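# Put the lid on the box, both apples on plate

## Task

Place the lid back onto the box so it is closed, and finish with both apples sitting on the plate.

## Robot and tools

Robot: two arms, left_arm and right_arm, each a six-joint arm ending in a two-finger parallel gripper with a wrist camera. The URDF roots sit at left_arm (+0.042, +0.323, 0) m, quat_wxyz (+1.000, 0, 0, +0.020), and right_arm (-0.026, -0.242, 0) m, quat_wxyz (+1.000, 0, 0, +0.007). A camera stand is fixed behind them. Loose objects may occasionally get a small push from outside.

Frames: the scene frame has its origin at table-top height, halfway between the nominal bases; +z is up, +x points out over the table, and left_arm is on the +y side (this is not the image left). Each arm reports its hand pose, velocities, targets and wrist-camera pose in its own base frame. Fixed cameras and the table use the scene frame. Motion offsets are along the axes of that arm's current Hand target. The fingers point along the gripper's +z and open and close along its y. end_effector_position is the spot between the finger pads, under 1 cm short of the tips. Reported poses can be off by a few centimetres, more when the arm reaches far; gravity and friction can leave the gripper low, short or tilted, so check after each motion and correct.

execute_actions: "actions" is a list of actions; each action is a table of up to 15 rows, one row per 1/30 s step; if fewer rows are given, the last one is repeated to fill 15. Each row is 14 numbers in [-1, 1], covering both arms always: left_arm dx, dy, dz, rx, ry, rz, opening, then right_arm in the same order. The six pose numbers are an offset (not a pose) from that arm's Hand target as it stood when the action began; every row in an action is measured from that same start, not from the row before. The next action starts from the new Hand target, so sending the same offset twice moves twice as far. Scale: 1.0 equals 0.6 m for dx, dy, dz and 180 degrees for rotation; rx, ry, rz form a single rotation vector. Opening is absolute: +1 fully open (about 87 mm between pads), +0.5 about 69, 0 about 43, -0.5 about 18, -1 closed. Sending 0 for all six pose numbers re-requests the current Hand target; a 0 opening is a real command, so resend the present opening to leave a gripper alone. "cameras" picks images by name, ["all"] or []; with an empty actions list, images come by default.

move: "target" is one 14-number row laid out as above, or a list of up to 15 such rows; every row is an offset from the same starting Hand targets, not from the previous target. The grippers travel in straight lines, arriving together, at least 0.5 s and at most 10 s in total. "speed" is top speed in m/s, 0.002 to 2.9, default 0.25 (rotation up to twice that in rad/s), one value or one per target. "blend" in m rounds corners of a list; 0 stops at each. "opening_speed" sets how fast openings change, per second on the -1 to +1 scale, at least 0.2. "blocking": false returns after about 0.5 s while the move continues. Paths do not avoid obstacles or the other arm; faster moves lag, stray and hit harder. The result adds a "move:" line: done, off_target, moving, held or fault, plus limits (paced = pose clipped, held = steps withheld).

wait: "seconds" 0 to 10; arms hold their last command. stop: brakes a running move. zoom_image: "camera" (cam_head_left, cam_head_right, cam_high, cam_low, cam_left_wrist, cam_right_wrist, all 896x504) and "region" [x0, y0, x1, y1] in pixels, at most 504 by 504, from that camera's newest image. read_manual: licence texts only. finished_scene: "scene" 1 to 3; call it only when the goal holds without the robot, and after ending scene 1 make no further call in that reply.

Results: end_effector_position (m) and end_effector_quat_wxyz per arm in its base frame; Hand target (the commanded pose after the controller limits orientation to within 40 degrees of the measured one; next offsets start here); Tool commands; grip_measured on the opening scale (Joint positions give the gripper 0 closed to 1 open); Joint velocities, omitted when all are within noise; Joint torques, where joints 1 to 3 wrap at ±28 N m; motor temperatures, with MOTOR HOT at 75 °C, a fault folding the arm at 90 °C and collapse at 100 °C. Action calls also list end_effector_position at some steps. Camera calibration (K, distortion, T_world_to_cam) is given per camera; fixed cameras may have shifted slightly.

Gripping: after first contact, command an opening about 0.04 below the grip_measured reading for a firm hold, less for a gentle one; readings can be off by about 1 mm.

Avoid: dropping the lid or apples, releasing moving items, anything leaving the table, slamming into the table or heavy fixtures, hard pushes, grippers or wrist cameras meeting each other (the clearance check does not stop that), closing one gripper on the other's fingers, strain on camera cables, paths passing near an arm's own base, and long stretched-out or blocked pushing that heats motors. An arm blocked by something keeps pressing until commanded back. Slow down near contact and look before releasing.

Each tool is called after "Emit:" by a JSON object that holds its "name" and its "arguments".

## Session

Emit:
{"name": "execute_actions", "arguments": {"actions": []}}

Scene clock: 0.00 s.
left_arm: end_effector_position=(+0.3177, -0.0393, +0.1955) grip_measured=+1.000 end_effector_quat_wxyz=(+0.586, +0.006, +0.796, +0.151) | right_arm: end_effector_position=(+0.3129, +0.0196, +0.1513) grip_measured=+0.986 end_effector_quat_wxyz=(+0.618, +0.280, +0.734, -0.007)
Joint positions: left_arm=[-0.486 0.957 0.628 -0.028 -0.699 0.025 1] | right_arm=[0.394 0.907 0.397 0.185 0.743 0.576 0.993]
Joint velocities: within noise
Joint torques (N m): no reading
Motor temperatures (°C): left_arm=[31 37 41 41 33 36 33] | right_arm=[36 40 46 35 34 34 32]
Heat: left arm: 41 °C; right arm: 46 °C.
Hand target: left_arm +0.3196, -0.0402, +0.2035; +0.595, +0.001, +0.790, +0.147 | right_arm +0.3141, +0.0202, +0.1553; +0.621, +0.281, +0.732, -0.004
Tool commands: left_gripper/opening=+1.0 right_gripper/opening=+1.0
camera_calibration:
cam_left_wrist: T_world_to_cam=[[0.104381, -0.969226, -0.222945, -0.0327128], [-0.873537, 0.0178152, -0.486431, 0.410908], [0.475434, 0.245525, -0.844796, 0.168237], [0, 0, 0, 1]] pos_world=[0.282372, -0.0803329, 0.334711]
cam_right_wrist: T_world_to_cam=[[-0.416699, -0.82866, -0.373744, 0.205434], [-0.697647, 0.555101, -0.452936, 0.304353], [0.582796, 0.0720032, -0.809423, 0.0808762], [0, 0, 0, 1]] pos_world=[0.250801, -0.00453527, 0.280095]

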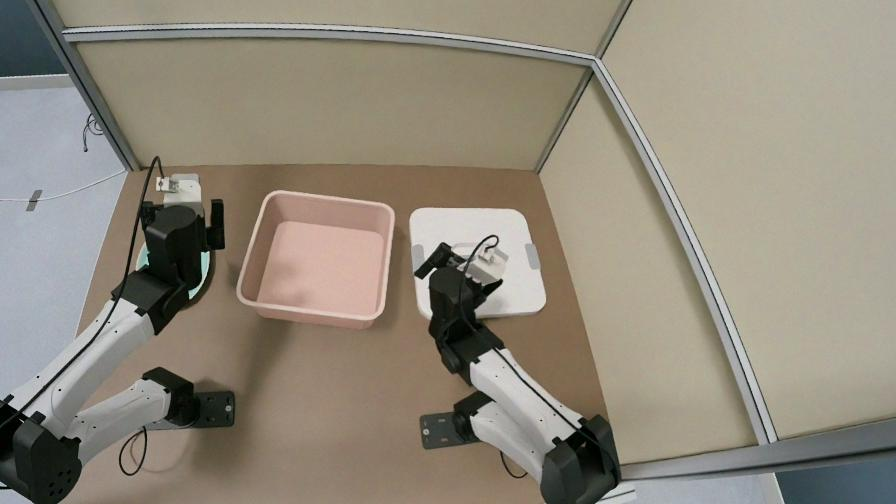

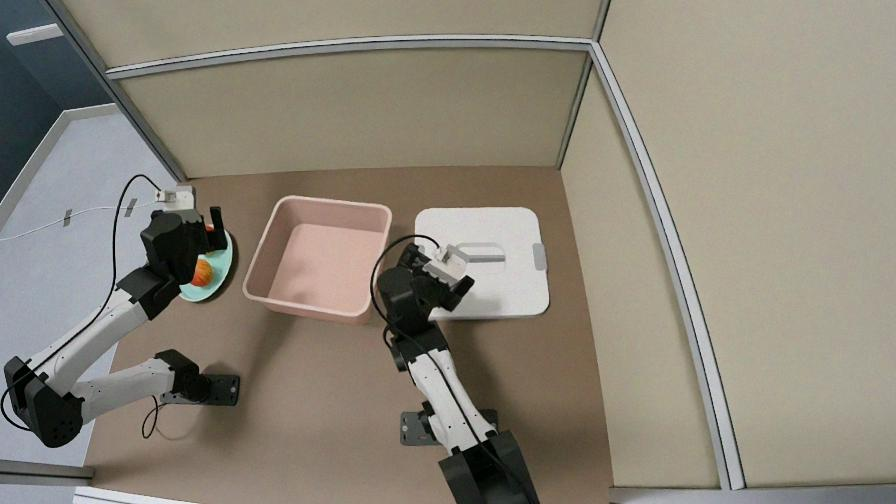

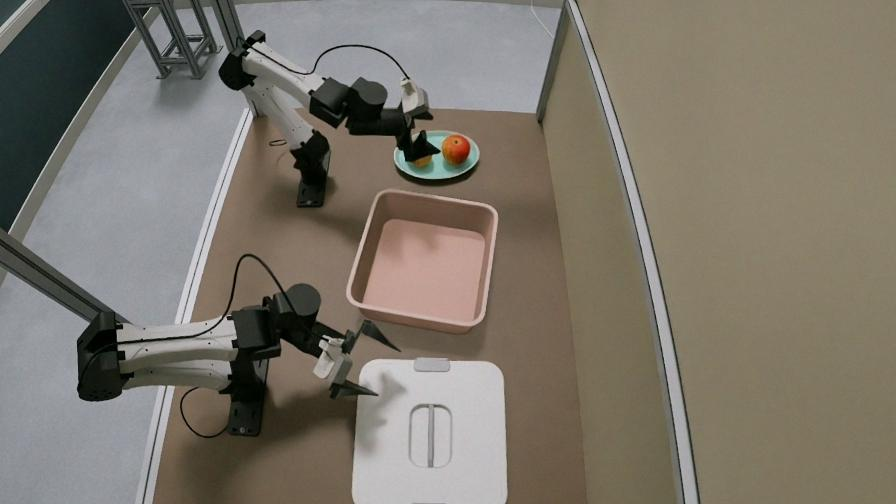

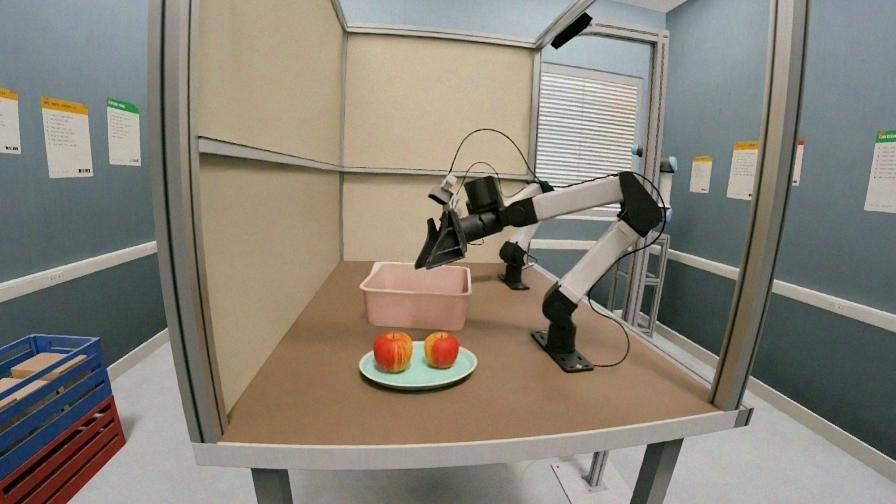

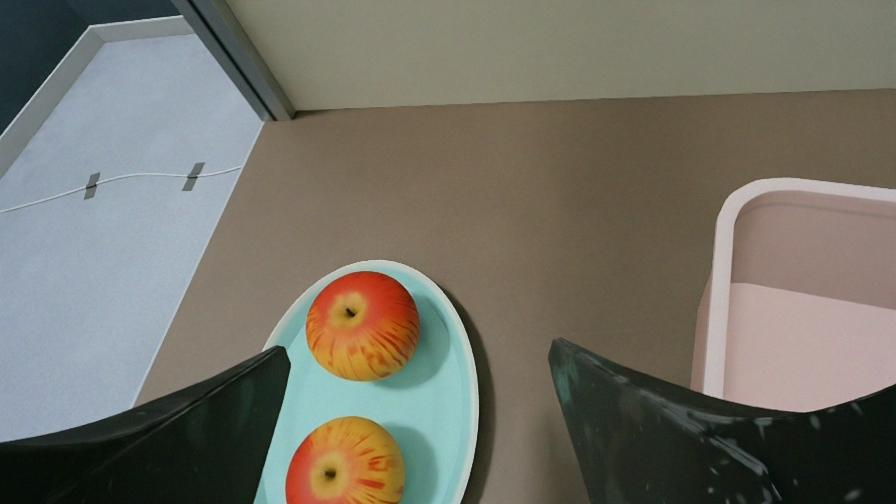

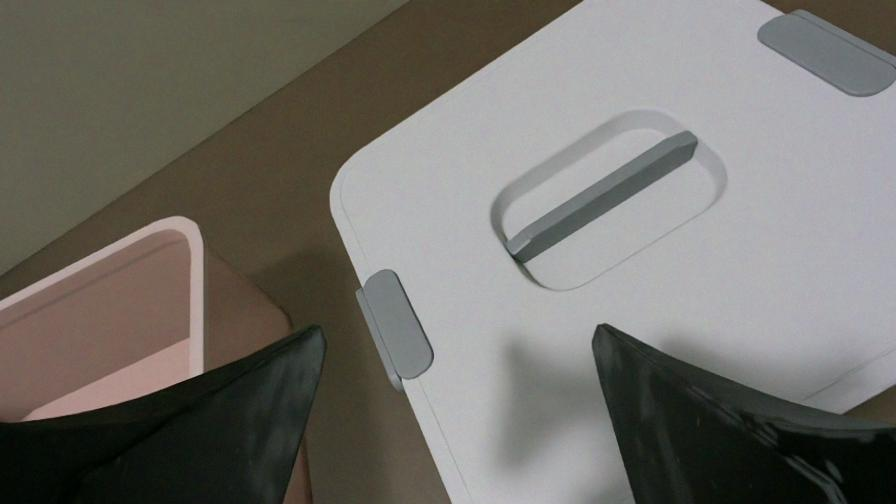

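Emit:
{"name": "move", "arguments": {"target": [0,0,0,0,0,0,1,-0.1345,-0.0697,0.1777,-0.3717,0.3643,-0.6012,0.6], "speed": 0.8, "cameras": ["cam_right_wrist","cam_high","cam_head_right"]}}

Scene clock: 85.47 s.
left_arm: end_effector_position=(+0.3177, -0.0393, +0.1955) grip_measured=+1.000 end_effector_quat_wxyz=(+0.586, +0.006, +0.796, +0.151) | right_arm: end_effector_position=(+0.3984, -0.0852, +0.1877) grip_measured=+0.600 end_effector_quat_wxyz=(-0.041, +0.703, -0.708, +0.047)
Joint positions: left_arm=[-0.486 0.957 0.628 -0.028 -0.699 0.025 1] | right_arm=[-0.111 2.008 2.1 -1.539 -0.005 -1.674 0.8]
Joint torques (N m): left_arm=[0.43 -3.15 8.58 1.55 -0.18 0.1] | right_arm=[0.98 -8.12 7.62 0.15 0.15 -0.13]
Motor temperatures (°C): left_arm=[31 36 46 46 32 35 32] | right_arm=[36 39 51 38 33 34 32]
Heat: left arm: 46 °C; right arm: 51 °C.
Hand target: left_arm +0.3196, -0.0402, +0.2035; +0.595, +0.001, +0.790, +0.147 | right_arm +0.3990, -0.0855, +0.1900; +0.000, +0.710, -0.705, +0.000
Off the commanded pose: left_arm 0.008 m, 1 deg | right_arm 0.003 m, 7 deg.
joint sent to its limit (right arm) — joint 4 (wrist pitch), lower limit. The joint targets are off in orientation, not in position.
move: off_target (right_arm)
camera_calibration:
cam_right_wrist: T_world_to_cam=[[0.992002, -0.0472055, 0.117063, -0.418857], [-0.117466, -0.684671, 0.719324, -0.118135], [0.046194, -0.727322, -0.68474, 0.19038], [0, 0, 0, 1]] pos_world=[0.392836, 0.0378112, 0.264371]
Images, in order (width x height): cam_head_right 896x504, cam_high 896x504, cam_right_wrist 896x504.

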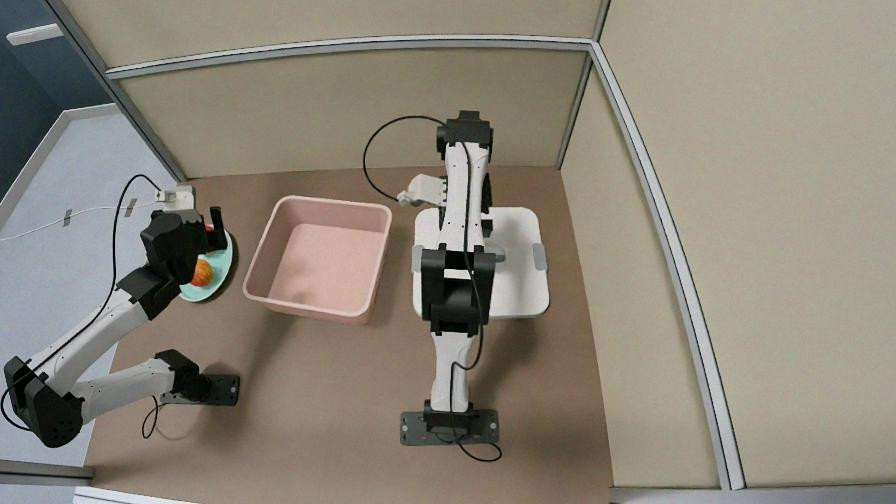

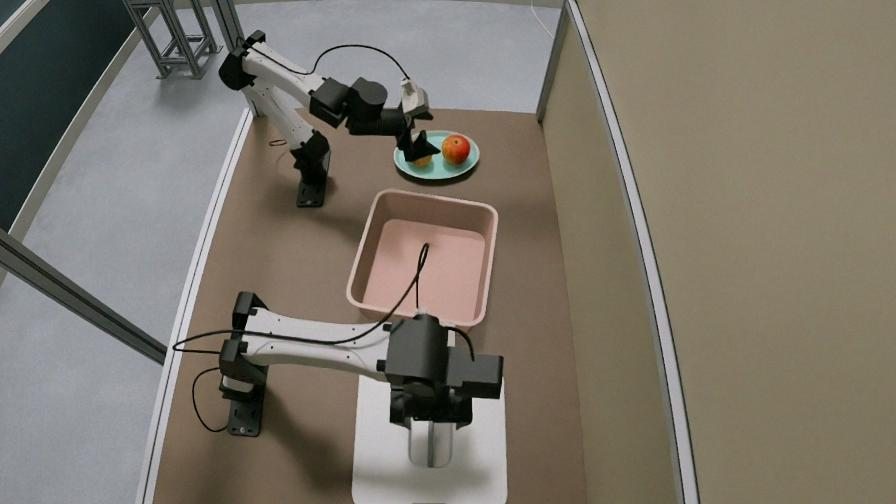

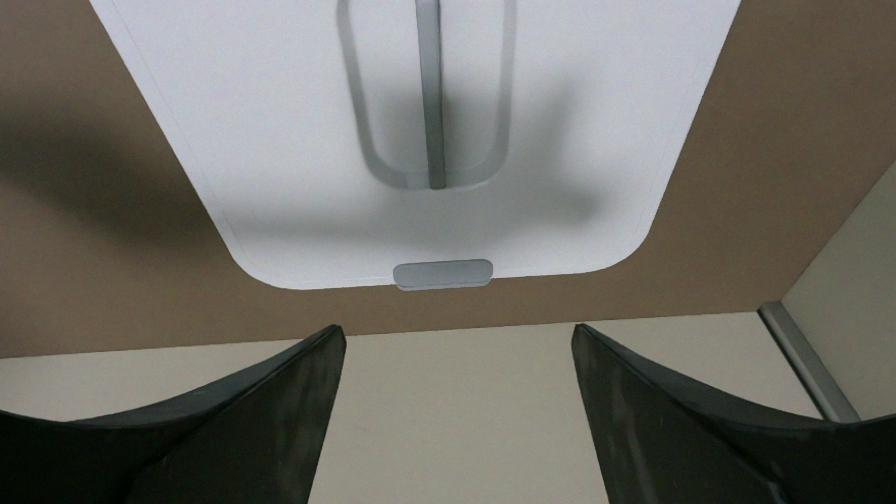

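Emit:
{"name": "move", "arguments": {"target": [0,0,0,0,0,0,1,0,-0.008,0.2,0,0,0,-0.1], "speed": 0.3, "cameras": ["cam_high","cam_low","cam_right_wrist","cam_head_right"]}}

Emit:
{"name": "zoom_image", "arguments": {"camera": "cam_low", "region": [350, 220, 550, 332]}}

Emit:
{"name": "zoom_image", "arguments": {"camera": "cam_high", "region": [330, 350, 530, 504]}}

Scene clock: 117.00 s.
left_arm: end_effector_position=(+0.3177, -0.0393, +0.1955) grip_measured=+1.000 end_effector_quat_wxyz=(+0.586, +0.006, +0.796, +0.151) | right_arm: end_effector_position=(+0.3992, -0.0853, +0.0698) grip_measured=-0.100 end_effector_quat_wxyz=(+0.003, +0.705, -0.710, -0.008)
Joint positions: left_arm=[-0.486 0.957 0.628 -0.028 -0.699 0.025 1] | right_arm=[-0.111 2.106 1.782 -1.263 -0.005 -1.675 0.45]
Joint torques (N m): left_arm=[0.44 -3.22 8.64 1.55 -0.18 0.11] | right_arm=[0.68 -9.57 5.9 0.23 0.06 -0.12]
Motor temperatures (°C): left_arm=[31 36 46 46 32 35 32] | right_arm=[36 45 50 35 33 33 32]
Heat: left arm: 46 °C; right arm: 50 °C.
Hand target: left_arm +0.3196, -0.0402, +0.2035; +0.595, +0.001, +0.790, +0.147 | right_arm +0.4039, -0.0855, +0.0700; +0.000, +0.710, -0.705, +0.000
Off the commanded pose: left_arm 0.008 m, 1 deg | right_arm 0.005 m, 1 deg.
move: done
camera_calibration:
cam_right_wrist: T_world_to_cam=[[0.998609, -0.0475316, -0.0228364, -0.398824], [-0.0166878, -0.69565, 0.718187, -0.0744284], [-0.0500228, -0.716807, -0.695475, 0.149509], [0, 0, 0, 1]] pos_world=[0.404506, 0.0364364, 0.148326]
Images, in order (width x height): cam_head_right 896x504, cam_high 896x504, cam_low 896x504, cam_right_wrist 896x504.

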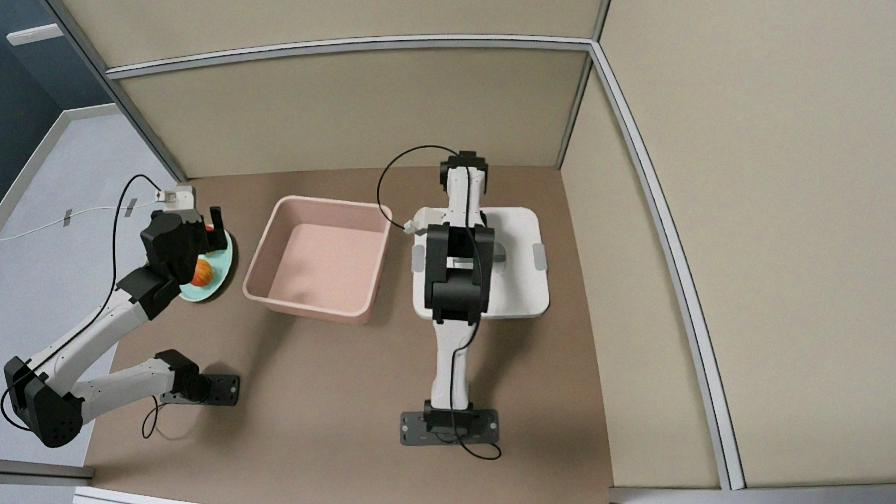

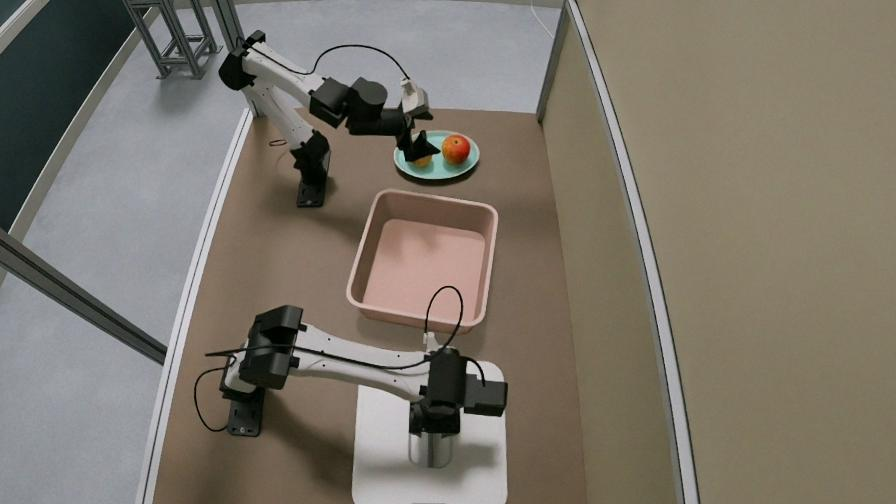

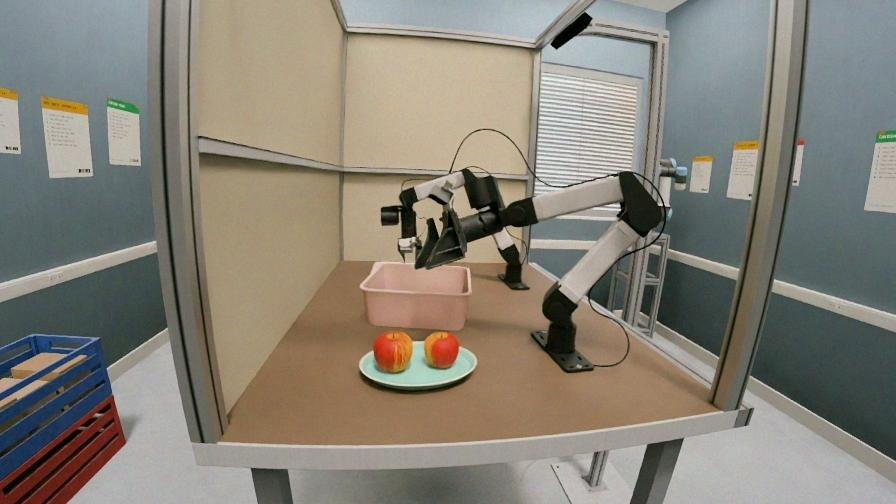

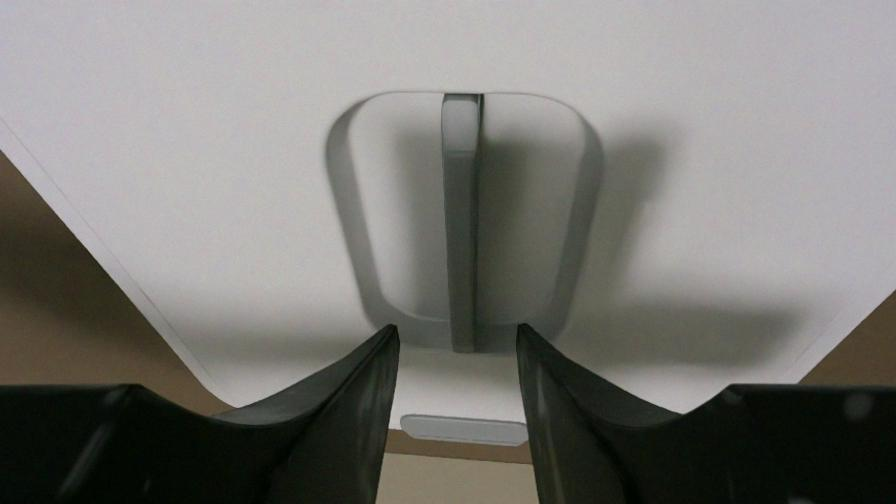

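Scaled by 2.520.

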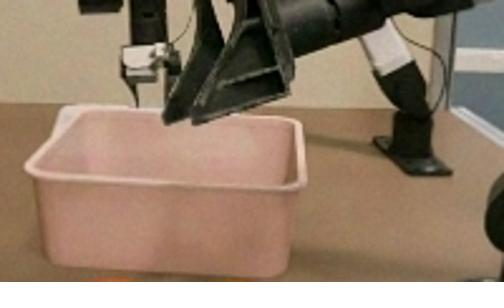

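Scaled by 2.520.

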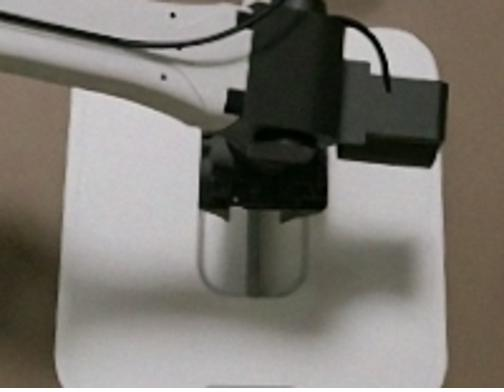

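Emit:
{"name": "move", "arguments": {"target": [0,0,0,0,0,0,1,0,0,0.0617,0,0,0,-0.1], "speed": 0.12, "cameras": ["cam_right_wrist"]}}

Scene clock: 130.97 s.
left_arm: end_effector_position=(+0.3177, -0.0393, +0.1955) grip_measured=+1.000 end_effector_quat_wxyz=(+0.586, +0.006, +0.796, +0.151) | right_arm: end_effector_position=(+0.4016, -0.0856, +0.0380) grip_measured=-0.100 end_effector_quat_wxyz=(-0.002, +0.705, -0.710, -0.002)
Joint positions: left_arm=[-0.486 0.957 0.628 -0.028 -0.699 0.025 1] | right_arm=[-0.111 2.118 1.674 -1.127 -0.005 -1.675 0.45]
Joint torques (N m): left_arm=[0.36 -3.18 8.64 1.56 -0.18 0.12] | right_arm=[0.62 -8.76 5.31 0.28 0.04 -0.12]
Heat: left arm: 47 °C; right arm: 50 °C.
Hand target: left_arm +0.3196, -0.0402, +0.2035; +0.595, +0.001, +0.790, +0.147 | right_arm +0.4039, -0.0855, +0.0330; +0.000, +0.710, -0.705, +0.000
Off the commanded pose: left_arm 0.008 m, 1 deg | right_arm 0.006 m, 1 deg.
move: done
camera_calibration:
cam_right_wrist: T_world_to_cam=[[0.998841, -0.0475919, -0.0072102, -0.402593], [-0.027895, -0.694387, 0.719061, -0.0471752], [-0.0392282, -0.718026, -0.69491, 0.122908], [0, 0, 0, 1]] pos_world=[0.405632, 0.0363334, 0.116429]
Images, in order (width x height): cam_right_wrist 896x504.

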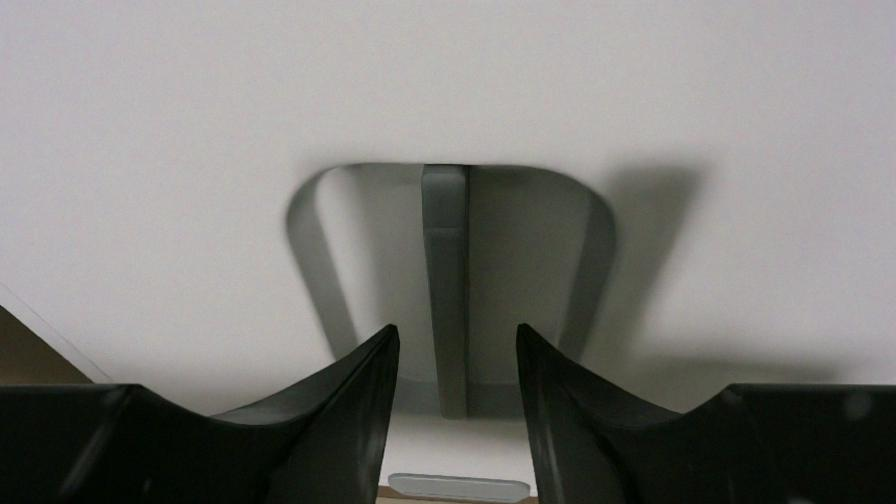

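Emit:
{"name": "move", "arguments": {"target": [[0,0,0,0,0,0,1,0,0,0.0167,0,0,0,-0.1],[0,0,0,0,0,0,1,0,0,0.0167,0,0,0,-1]], "speed": 0.06, "opening_speed": 0.8, "cameras": ["cam_right_wrist"]}}

Scene clock: 146.20 s.
left_arm: end_effector_position=(+0.3177, -0.0393, +0.1955) grip_measured=+1.000 end_effector_quat_wxyz=(+0.586, +0.006, +0.796, +0.151) | right_arm: end_effector_position=(+0.4037, -0.0858, +0.0293) grip_measured=-0.698 end_effector_quat_wxyz=(-0.005, +0.705, -0.710, +0.002)
Joint positions: left_arm=[-0.486 0.957 0.628 -0.028 -0.699 0.025 1] | right_arm=[-0.111 2.125 1.649 -1.086 -0.005 -1.675 0.151]
Joint torques (N m): left_arm=[0.4 -3.17 8.61 1.56 -0.19 0.11] | right_arm=[0.65 -8.66 5.15 0.24 0.05 -0.12]
Motor temperatures (°C): left_arm=[31 35 46 47 32 35 32] | right_arm=[36 50 49 33 33 33 32]
Heat: left arm: 47 °C; right arm: 50 °C.
Hand target: left_arm +0.3196, -0.0402, +0.2035; +0.595, +0.001, +0.790, +0.147 | right_arm +0.4040, -0.0855, +0.0231; +0.000, +0.709, -0.705, +0.000
Off the commanded pose: left_arm 0.008 m, 1 deg | right_arm 0.006 m, 1 deg.
move: done
camera_calibration:
cam_right_wrist: T_world_to_cam=[[0.998866, -0.0475785, 0.00188231, -0.405069], [-0.0343932, -0.693586, 0.719552, -0.0383867], [-0.0329297, -0.718801, -0.694436, 0.114119], [0, 0, 0, 1]] pos_world=[0.407047, 0.0361316, 0.107632]
Images, in order (width x height): cam_right_wrist 896x504.

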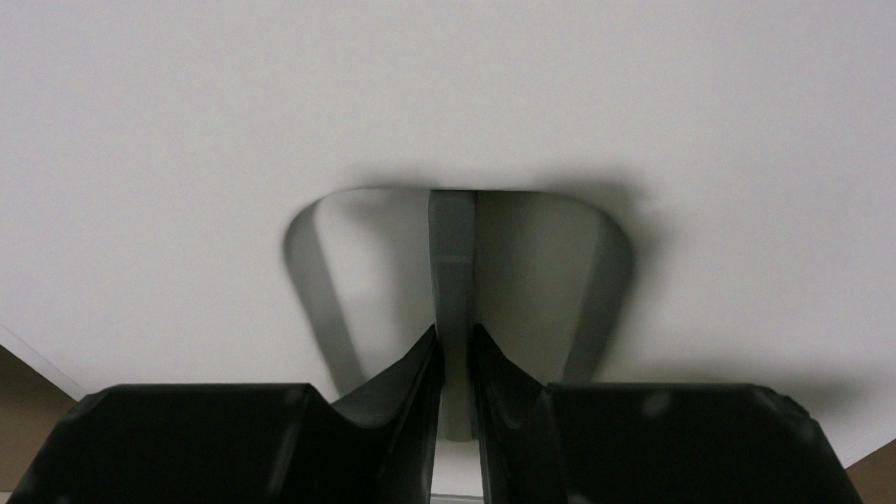

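Emit:
{"name": "move", "arguments": {"target": [[-0.059,0.156,-0.1665,0,0,0,1,0,0,-0.195,0,0,0,-1],[-0.059,0.156,-0.1665,0,0,0,1,-0.616,0.0187,-0.2533,0,0,0.051,-1]], "speed": 0.25, "blend": 0.03, "cameras": ["cam_head_left","cam_head_right","cam_high","cam_low","cam_right_wrist"]}}

Emit:
{"name": "zoom_image", "arguments": {"camera": "cam_high", "region": [320, 150, 540, 350]}}

Emit:
{"name": "zoom_image", "arguments": {"camera": "cam_low", "region": [330, 200, 510, 350]}}

Emit:
{"name": "zoom_image", "arguments": {"camera": "cam_head_right", "region": [220, 160, 430, 350]}}

Scene clock: 187.13 s.
left_arm: end_effector_position=(+0.2201, +0.0203, +0.2758) grip_measured=+1.000 end_effector_quat_wxyz=(+0.591, -0.002, +0.793, +0.149) | right_arm: end_effector_position=(+0.3841, +0.2842, +0.1706) grip_measured=-0.703 end_effector_quat_wxyz=(+0.146, -0.665, +0.732, -0.008)
Joint positions: left_arm=[-0.4 0.529 0.861 -0.655 -0.625 0.051 1] | right_arm=[0.7 2.398 2.68 -1.558 0.005 -0.775 0.149]
Joint torques (N m): left_arm=[0.95 2.06 8.81 1.45 -0.03 0.21] | right_arm=[0.06 -10.63 8.34 0.74 0.17 0.14]
Heat: left arm: 47 °C; right arm: 51 °C.
Hand target: left_arm +0.2198, +0.0201, +0.2835; +0.595, +0.001, +0.790, +0.147 | right_arm +0.3901, +0.2839, +0.1750; +0.000, -0.651, +0.759, +0.000
Off the commanded pose: left_arm 0.008 m, 1 deg | right_arm 0.007 m, 17 deg.
joint read past its limit (right arm) — joint 4 (wrist pitch), lower limit.
joint sent to its limit (right arm) — joint 4 (wrist pitch), lower limit. The joint targets are off in orientation, not in position.
move: off_target (right_arm)
camera_calibration:
cam_right_wrist: T_world_to_cam=[[0.969281, -0.154153, 0.191655, -0.358897], [-0.235812, -0.803919, 0.545991, 0.254241], [0.0699096, -0.574413, -0.815575, 0.417703], [0, 0, 0, 1]] pos_world=[0.378623, 0.388999, 0.270639]
Images, in order (width x height): cam_head_left 896x504, cam_head_right 896x504, cam_high 896x504, cam_low 896x504, cam_right_wrist 896x504.

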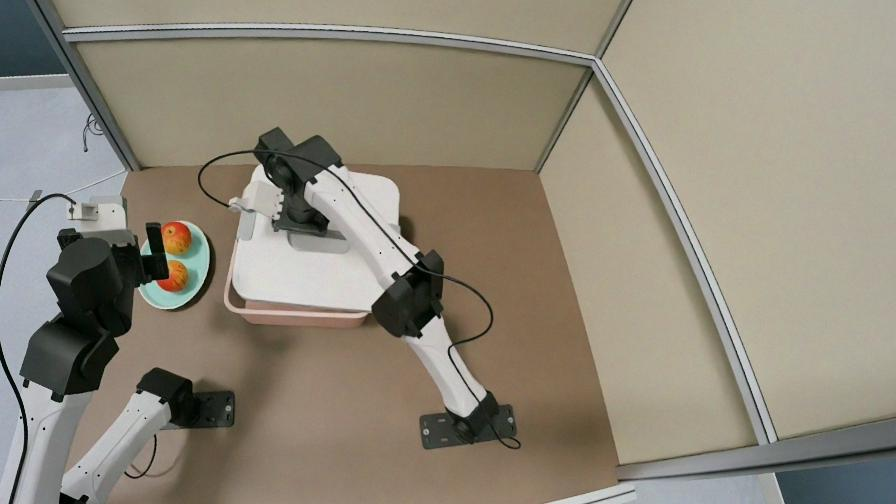

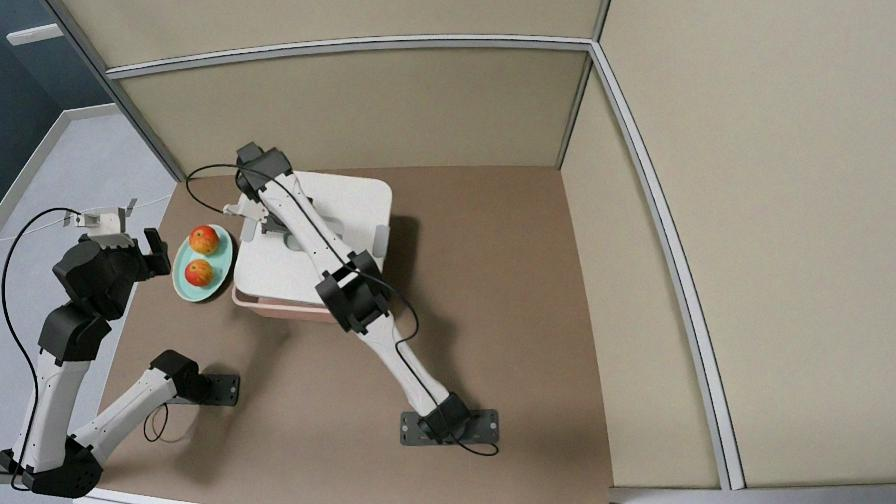

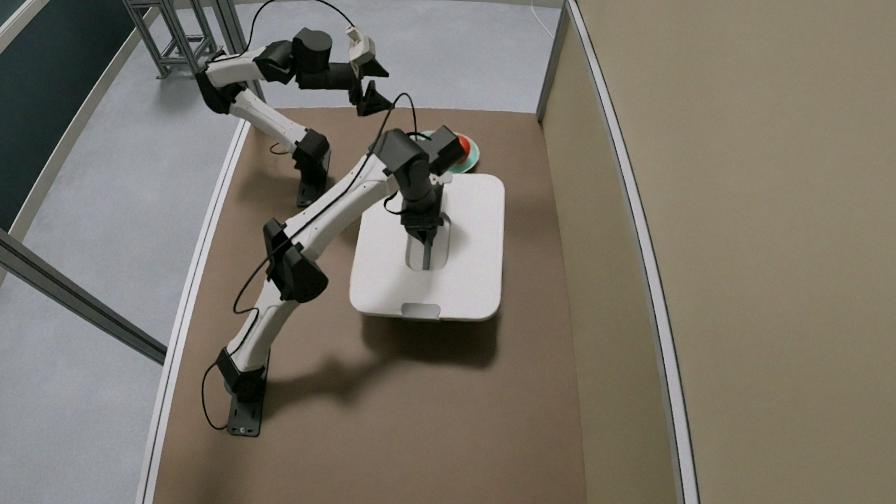

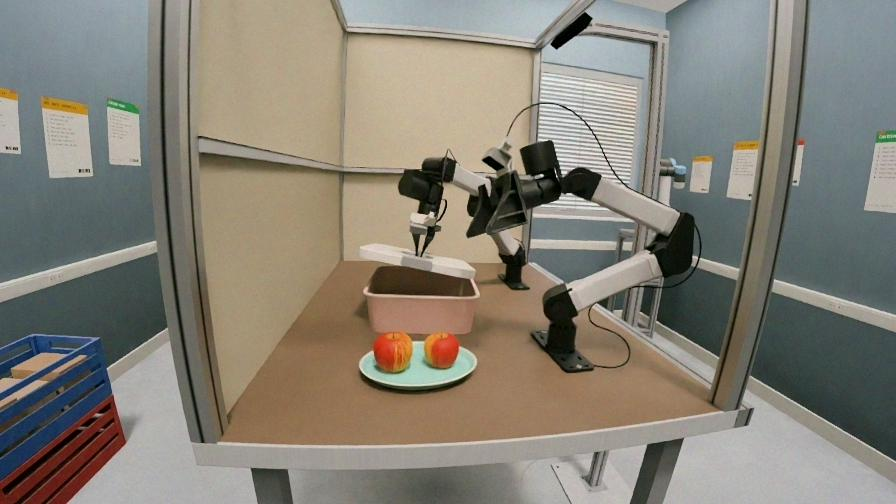

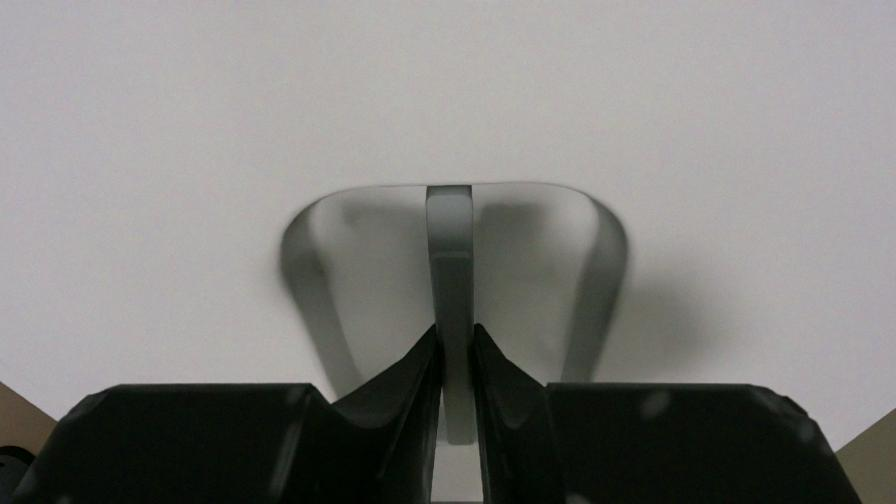

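Scaled by 2.291.

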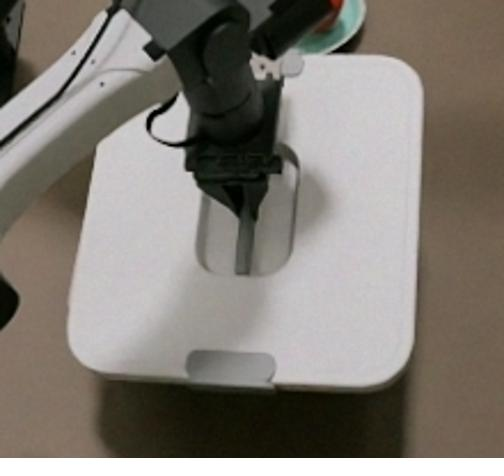

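Scaled by 2.800.

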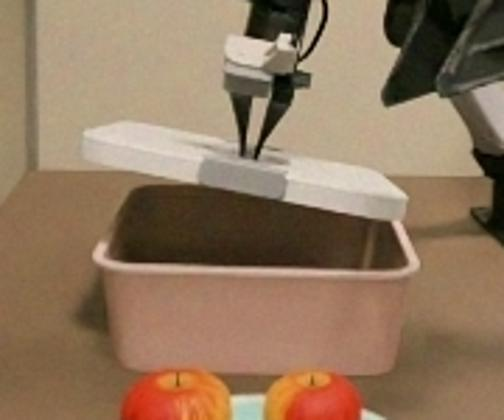

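Scaled by 2.400.

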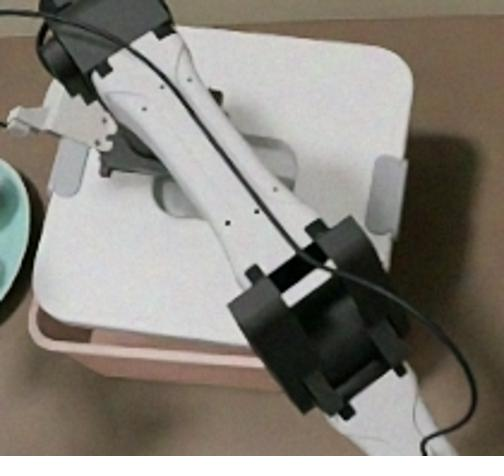

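Emit:
{"name": "move", "arguments": {"target": [0,0,0,0,0,0,1,0,0,0.063,0,0,0,-1], "speed": 0.1, "cameras": ["cam_head_right","cam_high","cam_low"]}}

Emit:
{"name": "zoom_image", "arguments": {"camera": "cam_high", "region": [320, 150, 540, 350]}}

Emit:
{"name": "zoom_image", "arguments": {"camera": "cam_low", "region": [330, 200, 510, 350]}}

Emit:
{"name": "zoom_image", "arguments": {"camera": "cam_head_right", "region": [220, 160, 430, 350]}}

Scene clock: 220.60 s.
left_arm: end_effector_position=(+0.2201, +0.0203, +0.2758) grip_measured=+1.000 end_effector_quat_wxyz=(+0.591, -0.002, +0.793, +0.149) | right_arm: end_effector_position=(+0.3848, +0.2851, +0.1403) grip_measured=-0.694 end_effector_quat_wxyz=(+0.111, -0.665, +0.738, -0.006)
Joint positions: left_arm=[-0.4 0.529 0.861 -0.655 -0.625 0.051 1] | right_arm=[0.7 2.464 2.68 -1.564 0.005 -0.767 0.153]
Joint torques (N m): left_arm=[0.94 2.04 8.83 1.45 -0.03 0.19] | right_arm=[-0.18 -10.74 6.34 0.7 0.1 0.18]
Motor temperatures (°C): left_arm=[31 35 50 47 32 34 32] | right_arm=[35 57 50 32 33 33 33]
Heat: left arm: 50 °C; right arm: 57 °C.
Hand target: left_arm +0.2198, +0.0201, +0.2835; +0.595, +0.001, +0.790, +0.147 | right_arm +0.3902, +0.2840, +0.1371; +0.000, -0.651, +0.759, +0.000
Off the commanded pose: left_arm 0.008 m, 1 deg | right_arm 0.006 m, 13 deg.
joint read past its limit (right arm) — joint 4 (wrist pitch), lower limit.
joint sent to its limit (right arm) — joint 4 (wrist pitch), lower limit. The joint targets are off in orientation, not in position.
move: off_target (right_arm)
Images, in order (width x height): cam_head_right 896x504, cam_high 896x504, cam_low 896x504.

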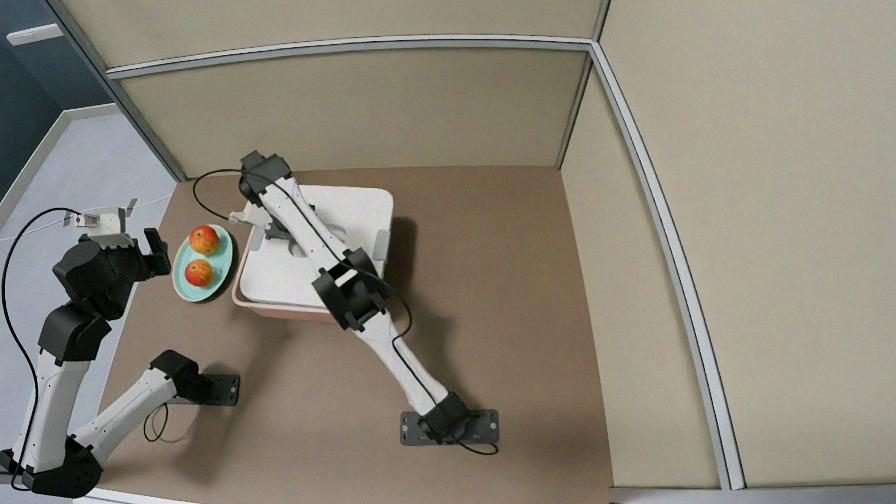

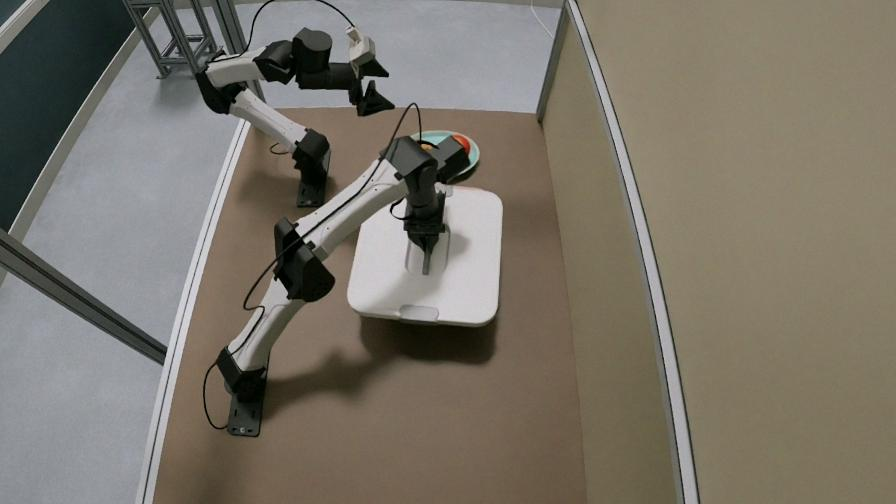

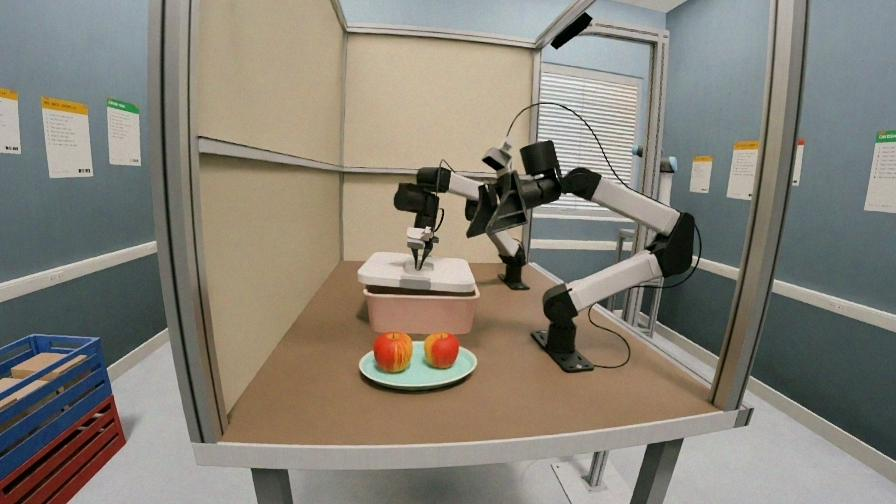

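Scaled by 2.291.

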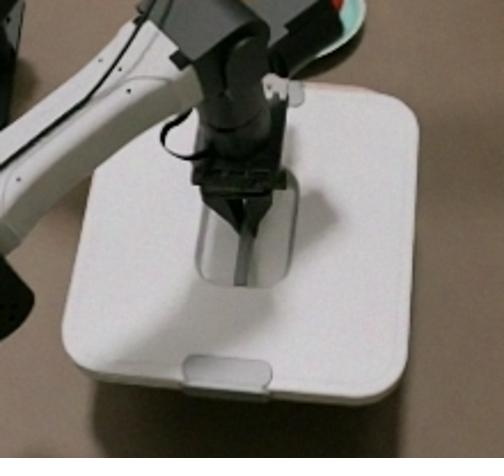

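Scaled by 2.800.

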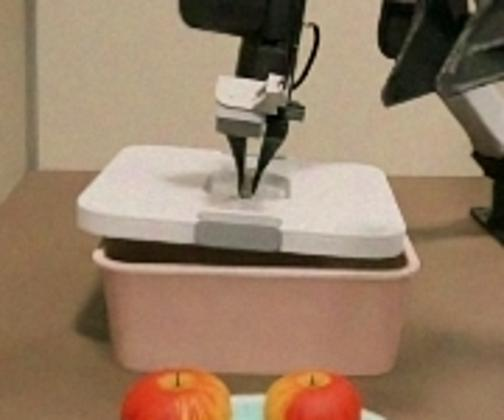

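Scaled by 2.400.

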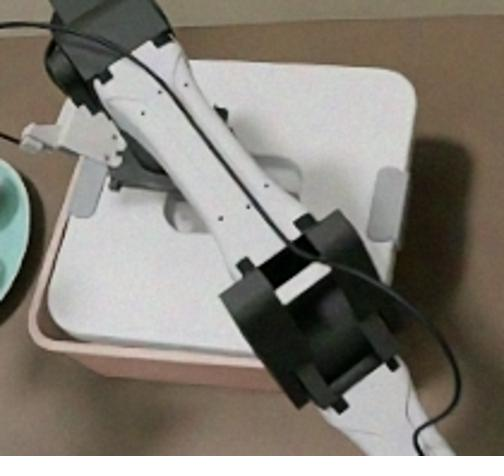

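Emit:
{"name": "move", "arguments": {"target": [[0,0,0,0,0,0,1,0,0,-0.035,0,0,0,-1],[0,0,0,0,0,0,1,-0.0252,0.0225,-0.02,0,0,0.019,-1]], "speed": 0.12, "blend": 0.01, "cameras": ["cam_head_right","cam_high","cam_low"]}}

Emit:
{"name": "zoom_image", "arguments": {"camera": "cam_high", "region": [320, 150, 540, 350]}}

Emit:
{"name": "zoom_image", "arguments": {"camera": "cam_low", "region": [330, 200, 510, 350]}}

Emit:
{"name": "zoom_image", "arguments": {"camera": "cam_head_right", "region": [220, 160, 430, 350]}}

Scene clock: 260.97 s.
left_arm: end_effector_position=(+0.2201, +0.0203, +0.2758) grip_measured=+1.000 end_effector_quat_wxyz=(+0.591, -0.002, +0.793, +0.149) | right_arm: end_effector_position=(+0.3725, +0.2967, +0.1427) grip_measured=-0.701 end_effector_quat_wxyz=(+0.114, -0.640, +0.760, -0.001)
Joint positions: left_arm=[-0.4 0.529 0.861 -0.655 -0.625 0.051 1] | right_arm=[0.731 2.464 2.692 -1.571 0.009 -0.672 0.15]
Joint torques (N m): left_arm=[0.92 2.06 8.73 1.44 -0.04 0.21] | right_arm=[0.34 -11.43 8.31 0.77 0.09 0.15]
Motor temperatures (°C): left_arm=[30 34 50 47 32 34 31] | right_arm=[35 55 49 32 33 33 33]
Heat: left arm: 50 °C; right arm: 55 °C.
Hand target: left_arm +0.2198, +0.0201, +0.2835; +0.595, +0.001, +0.790, +0.147 | right_arm +0.3792, +0.3009, +0.1490; +0.000, -0.628, +0.778, +0.000
Off the commanded pose: left_arm 0.008 m, 1 deg | right_arm 0.010 m, 13 deg.
joint read past its limit (right arm) — joint 4 (wrist pitch), lower limit.
joint sent to its limit (right arm) — joint 4 (wrist pitch), lower limit. The joint targets are off in orientation, not in position.
move: off_target (right_arm)
Images, in order (width x height): cam_head_right 896x504, cam_high 896x504, cam_low 896x504.

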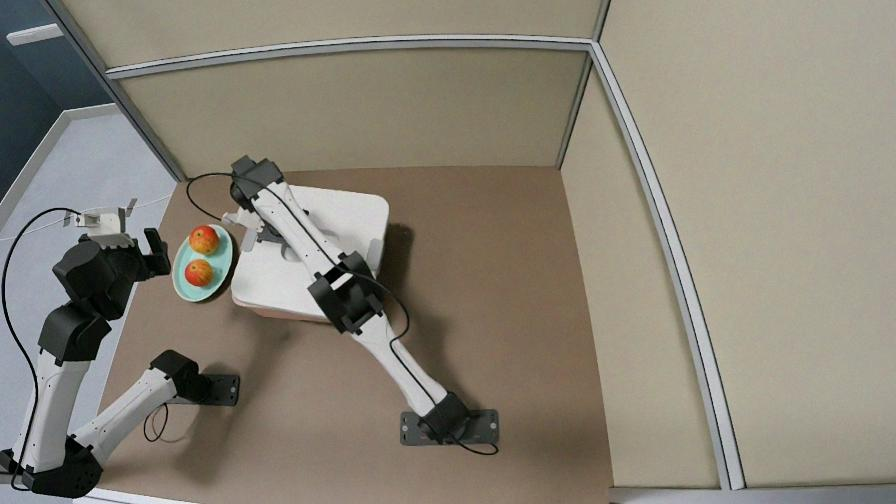

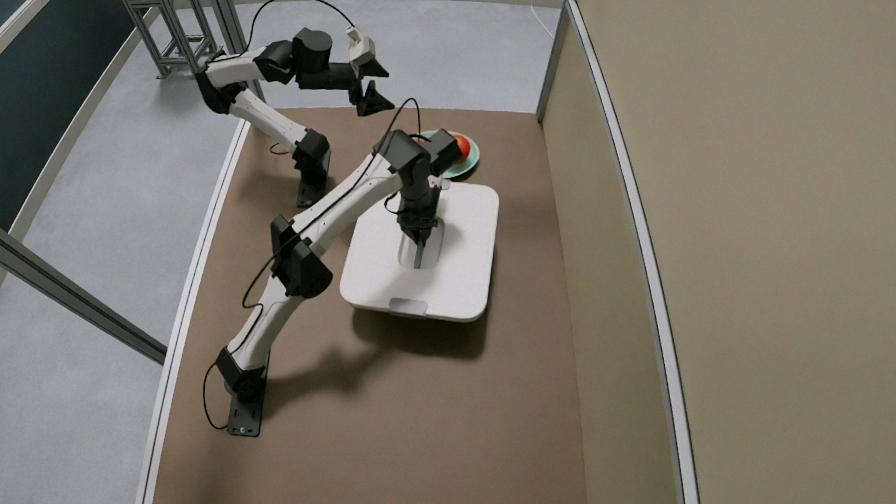

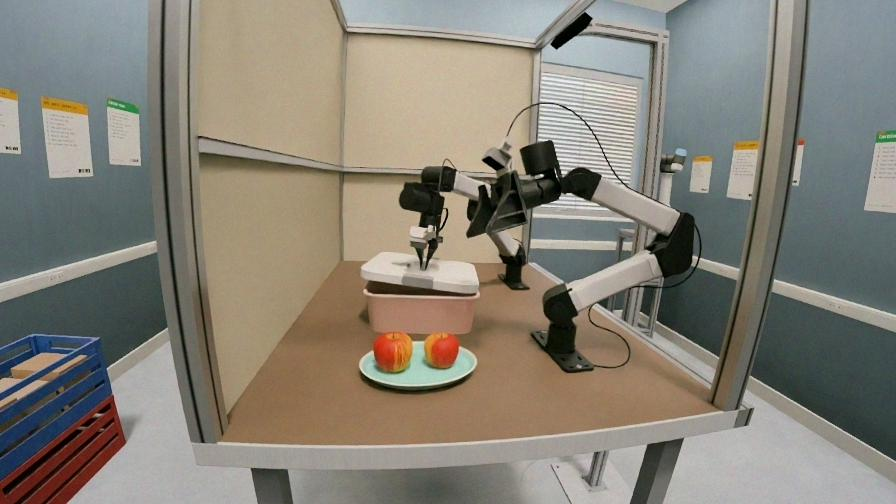

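Scaled by 2.291.

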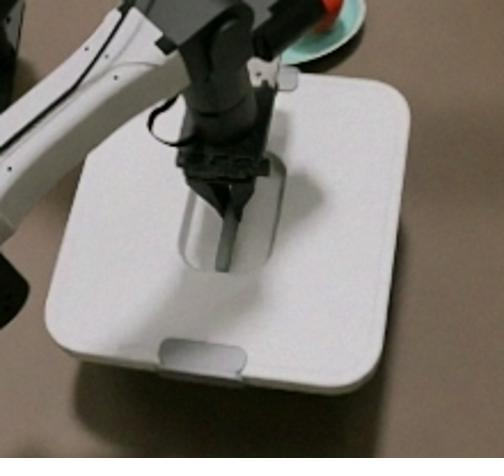

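Scaled by 2.800.

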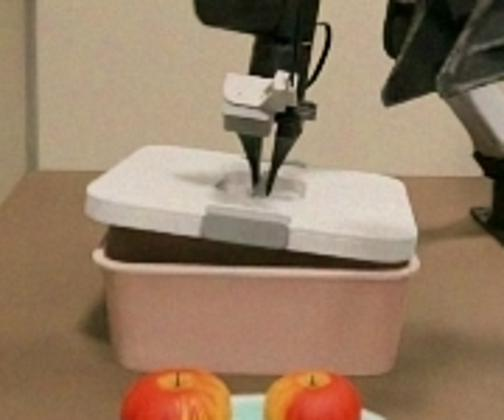

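Scaled by 2.400.

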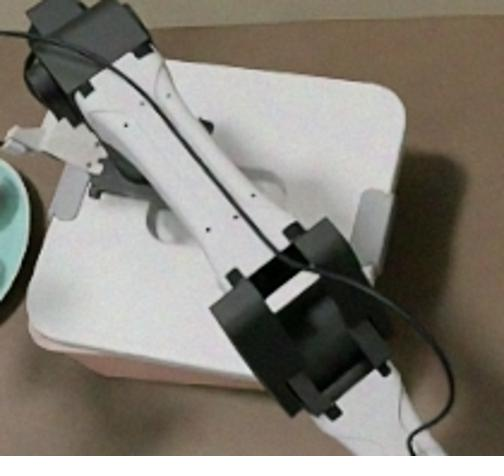

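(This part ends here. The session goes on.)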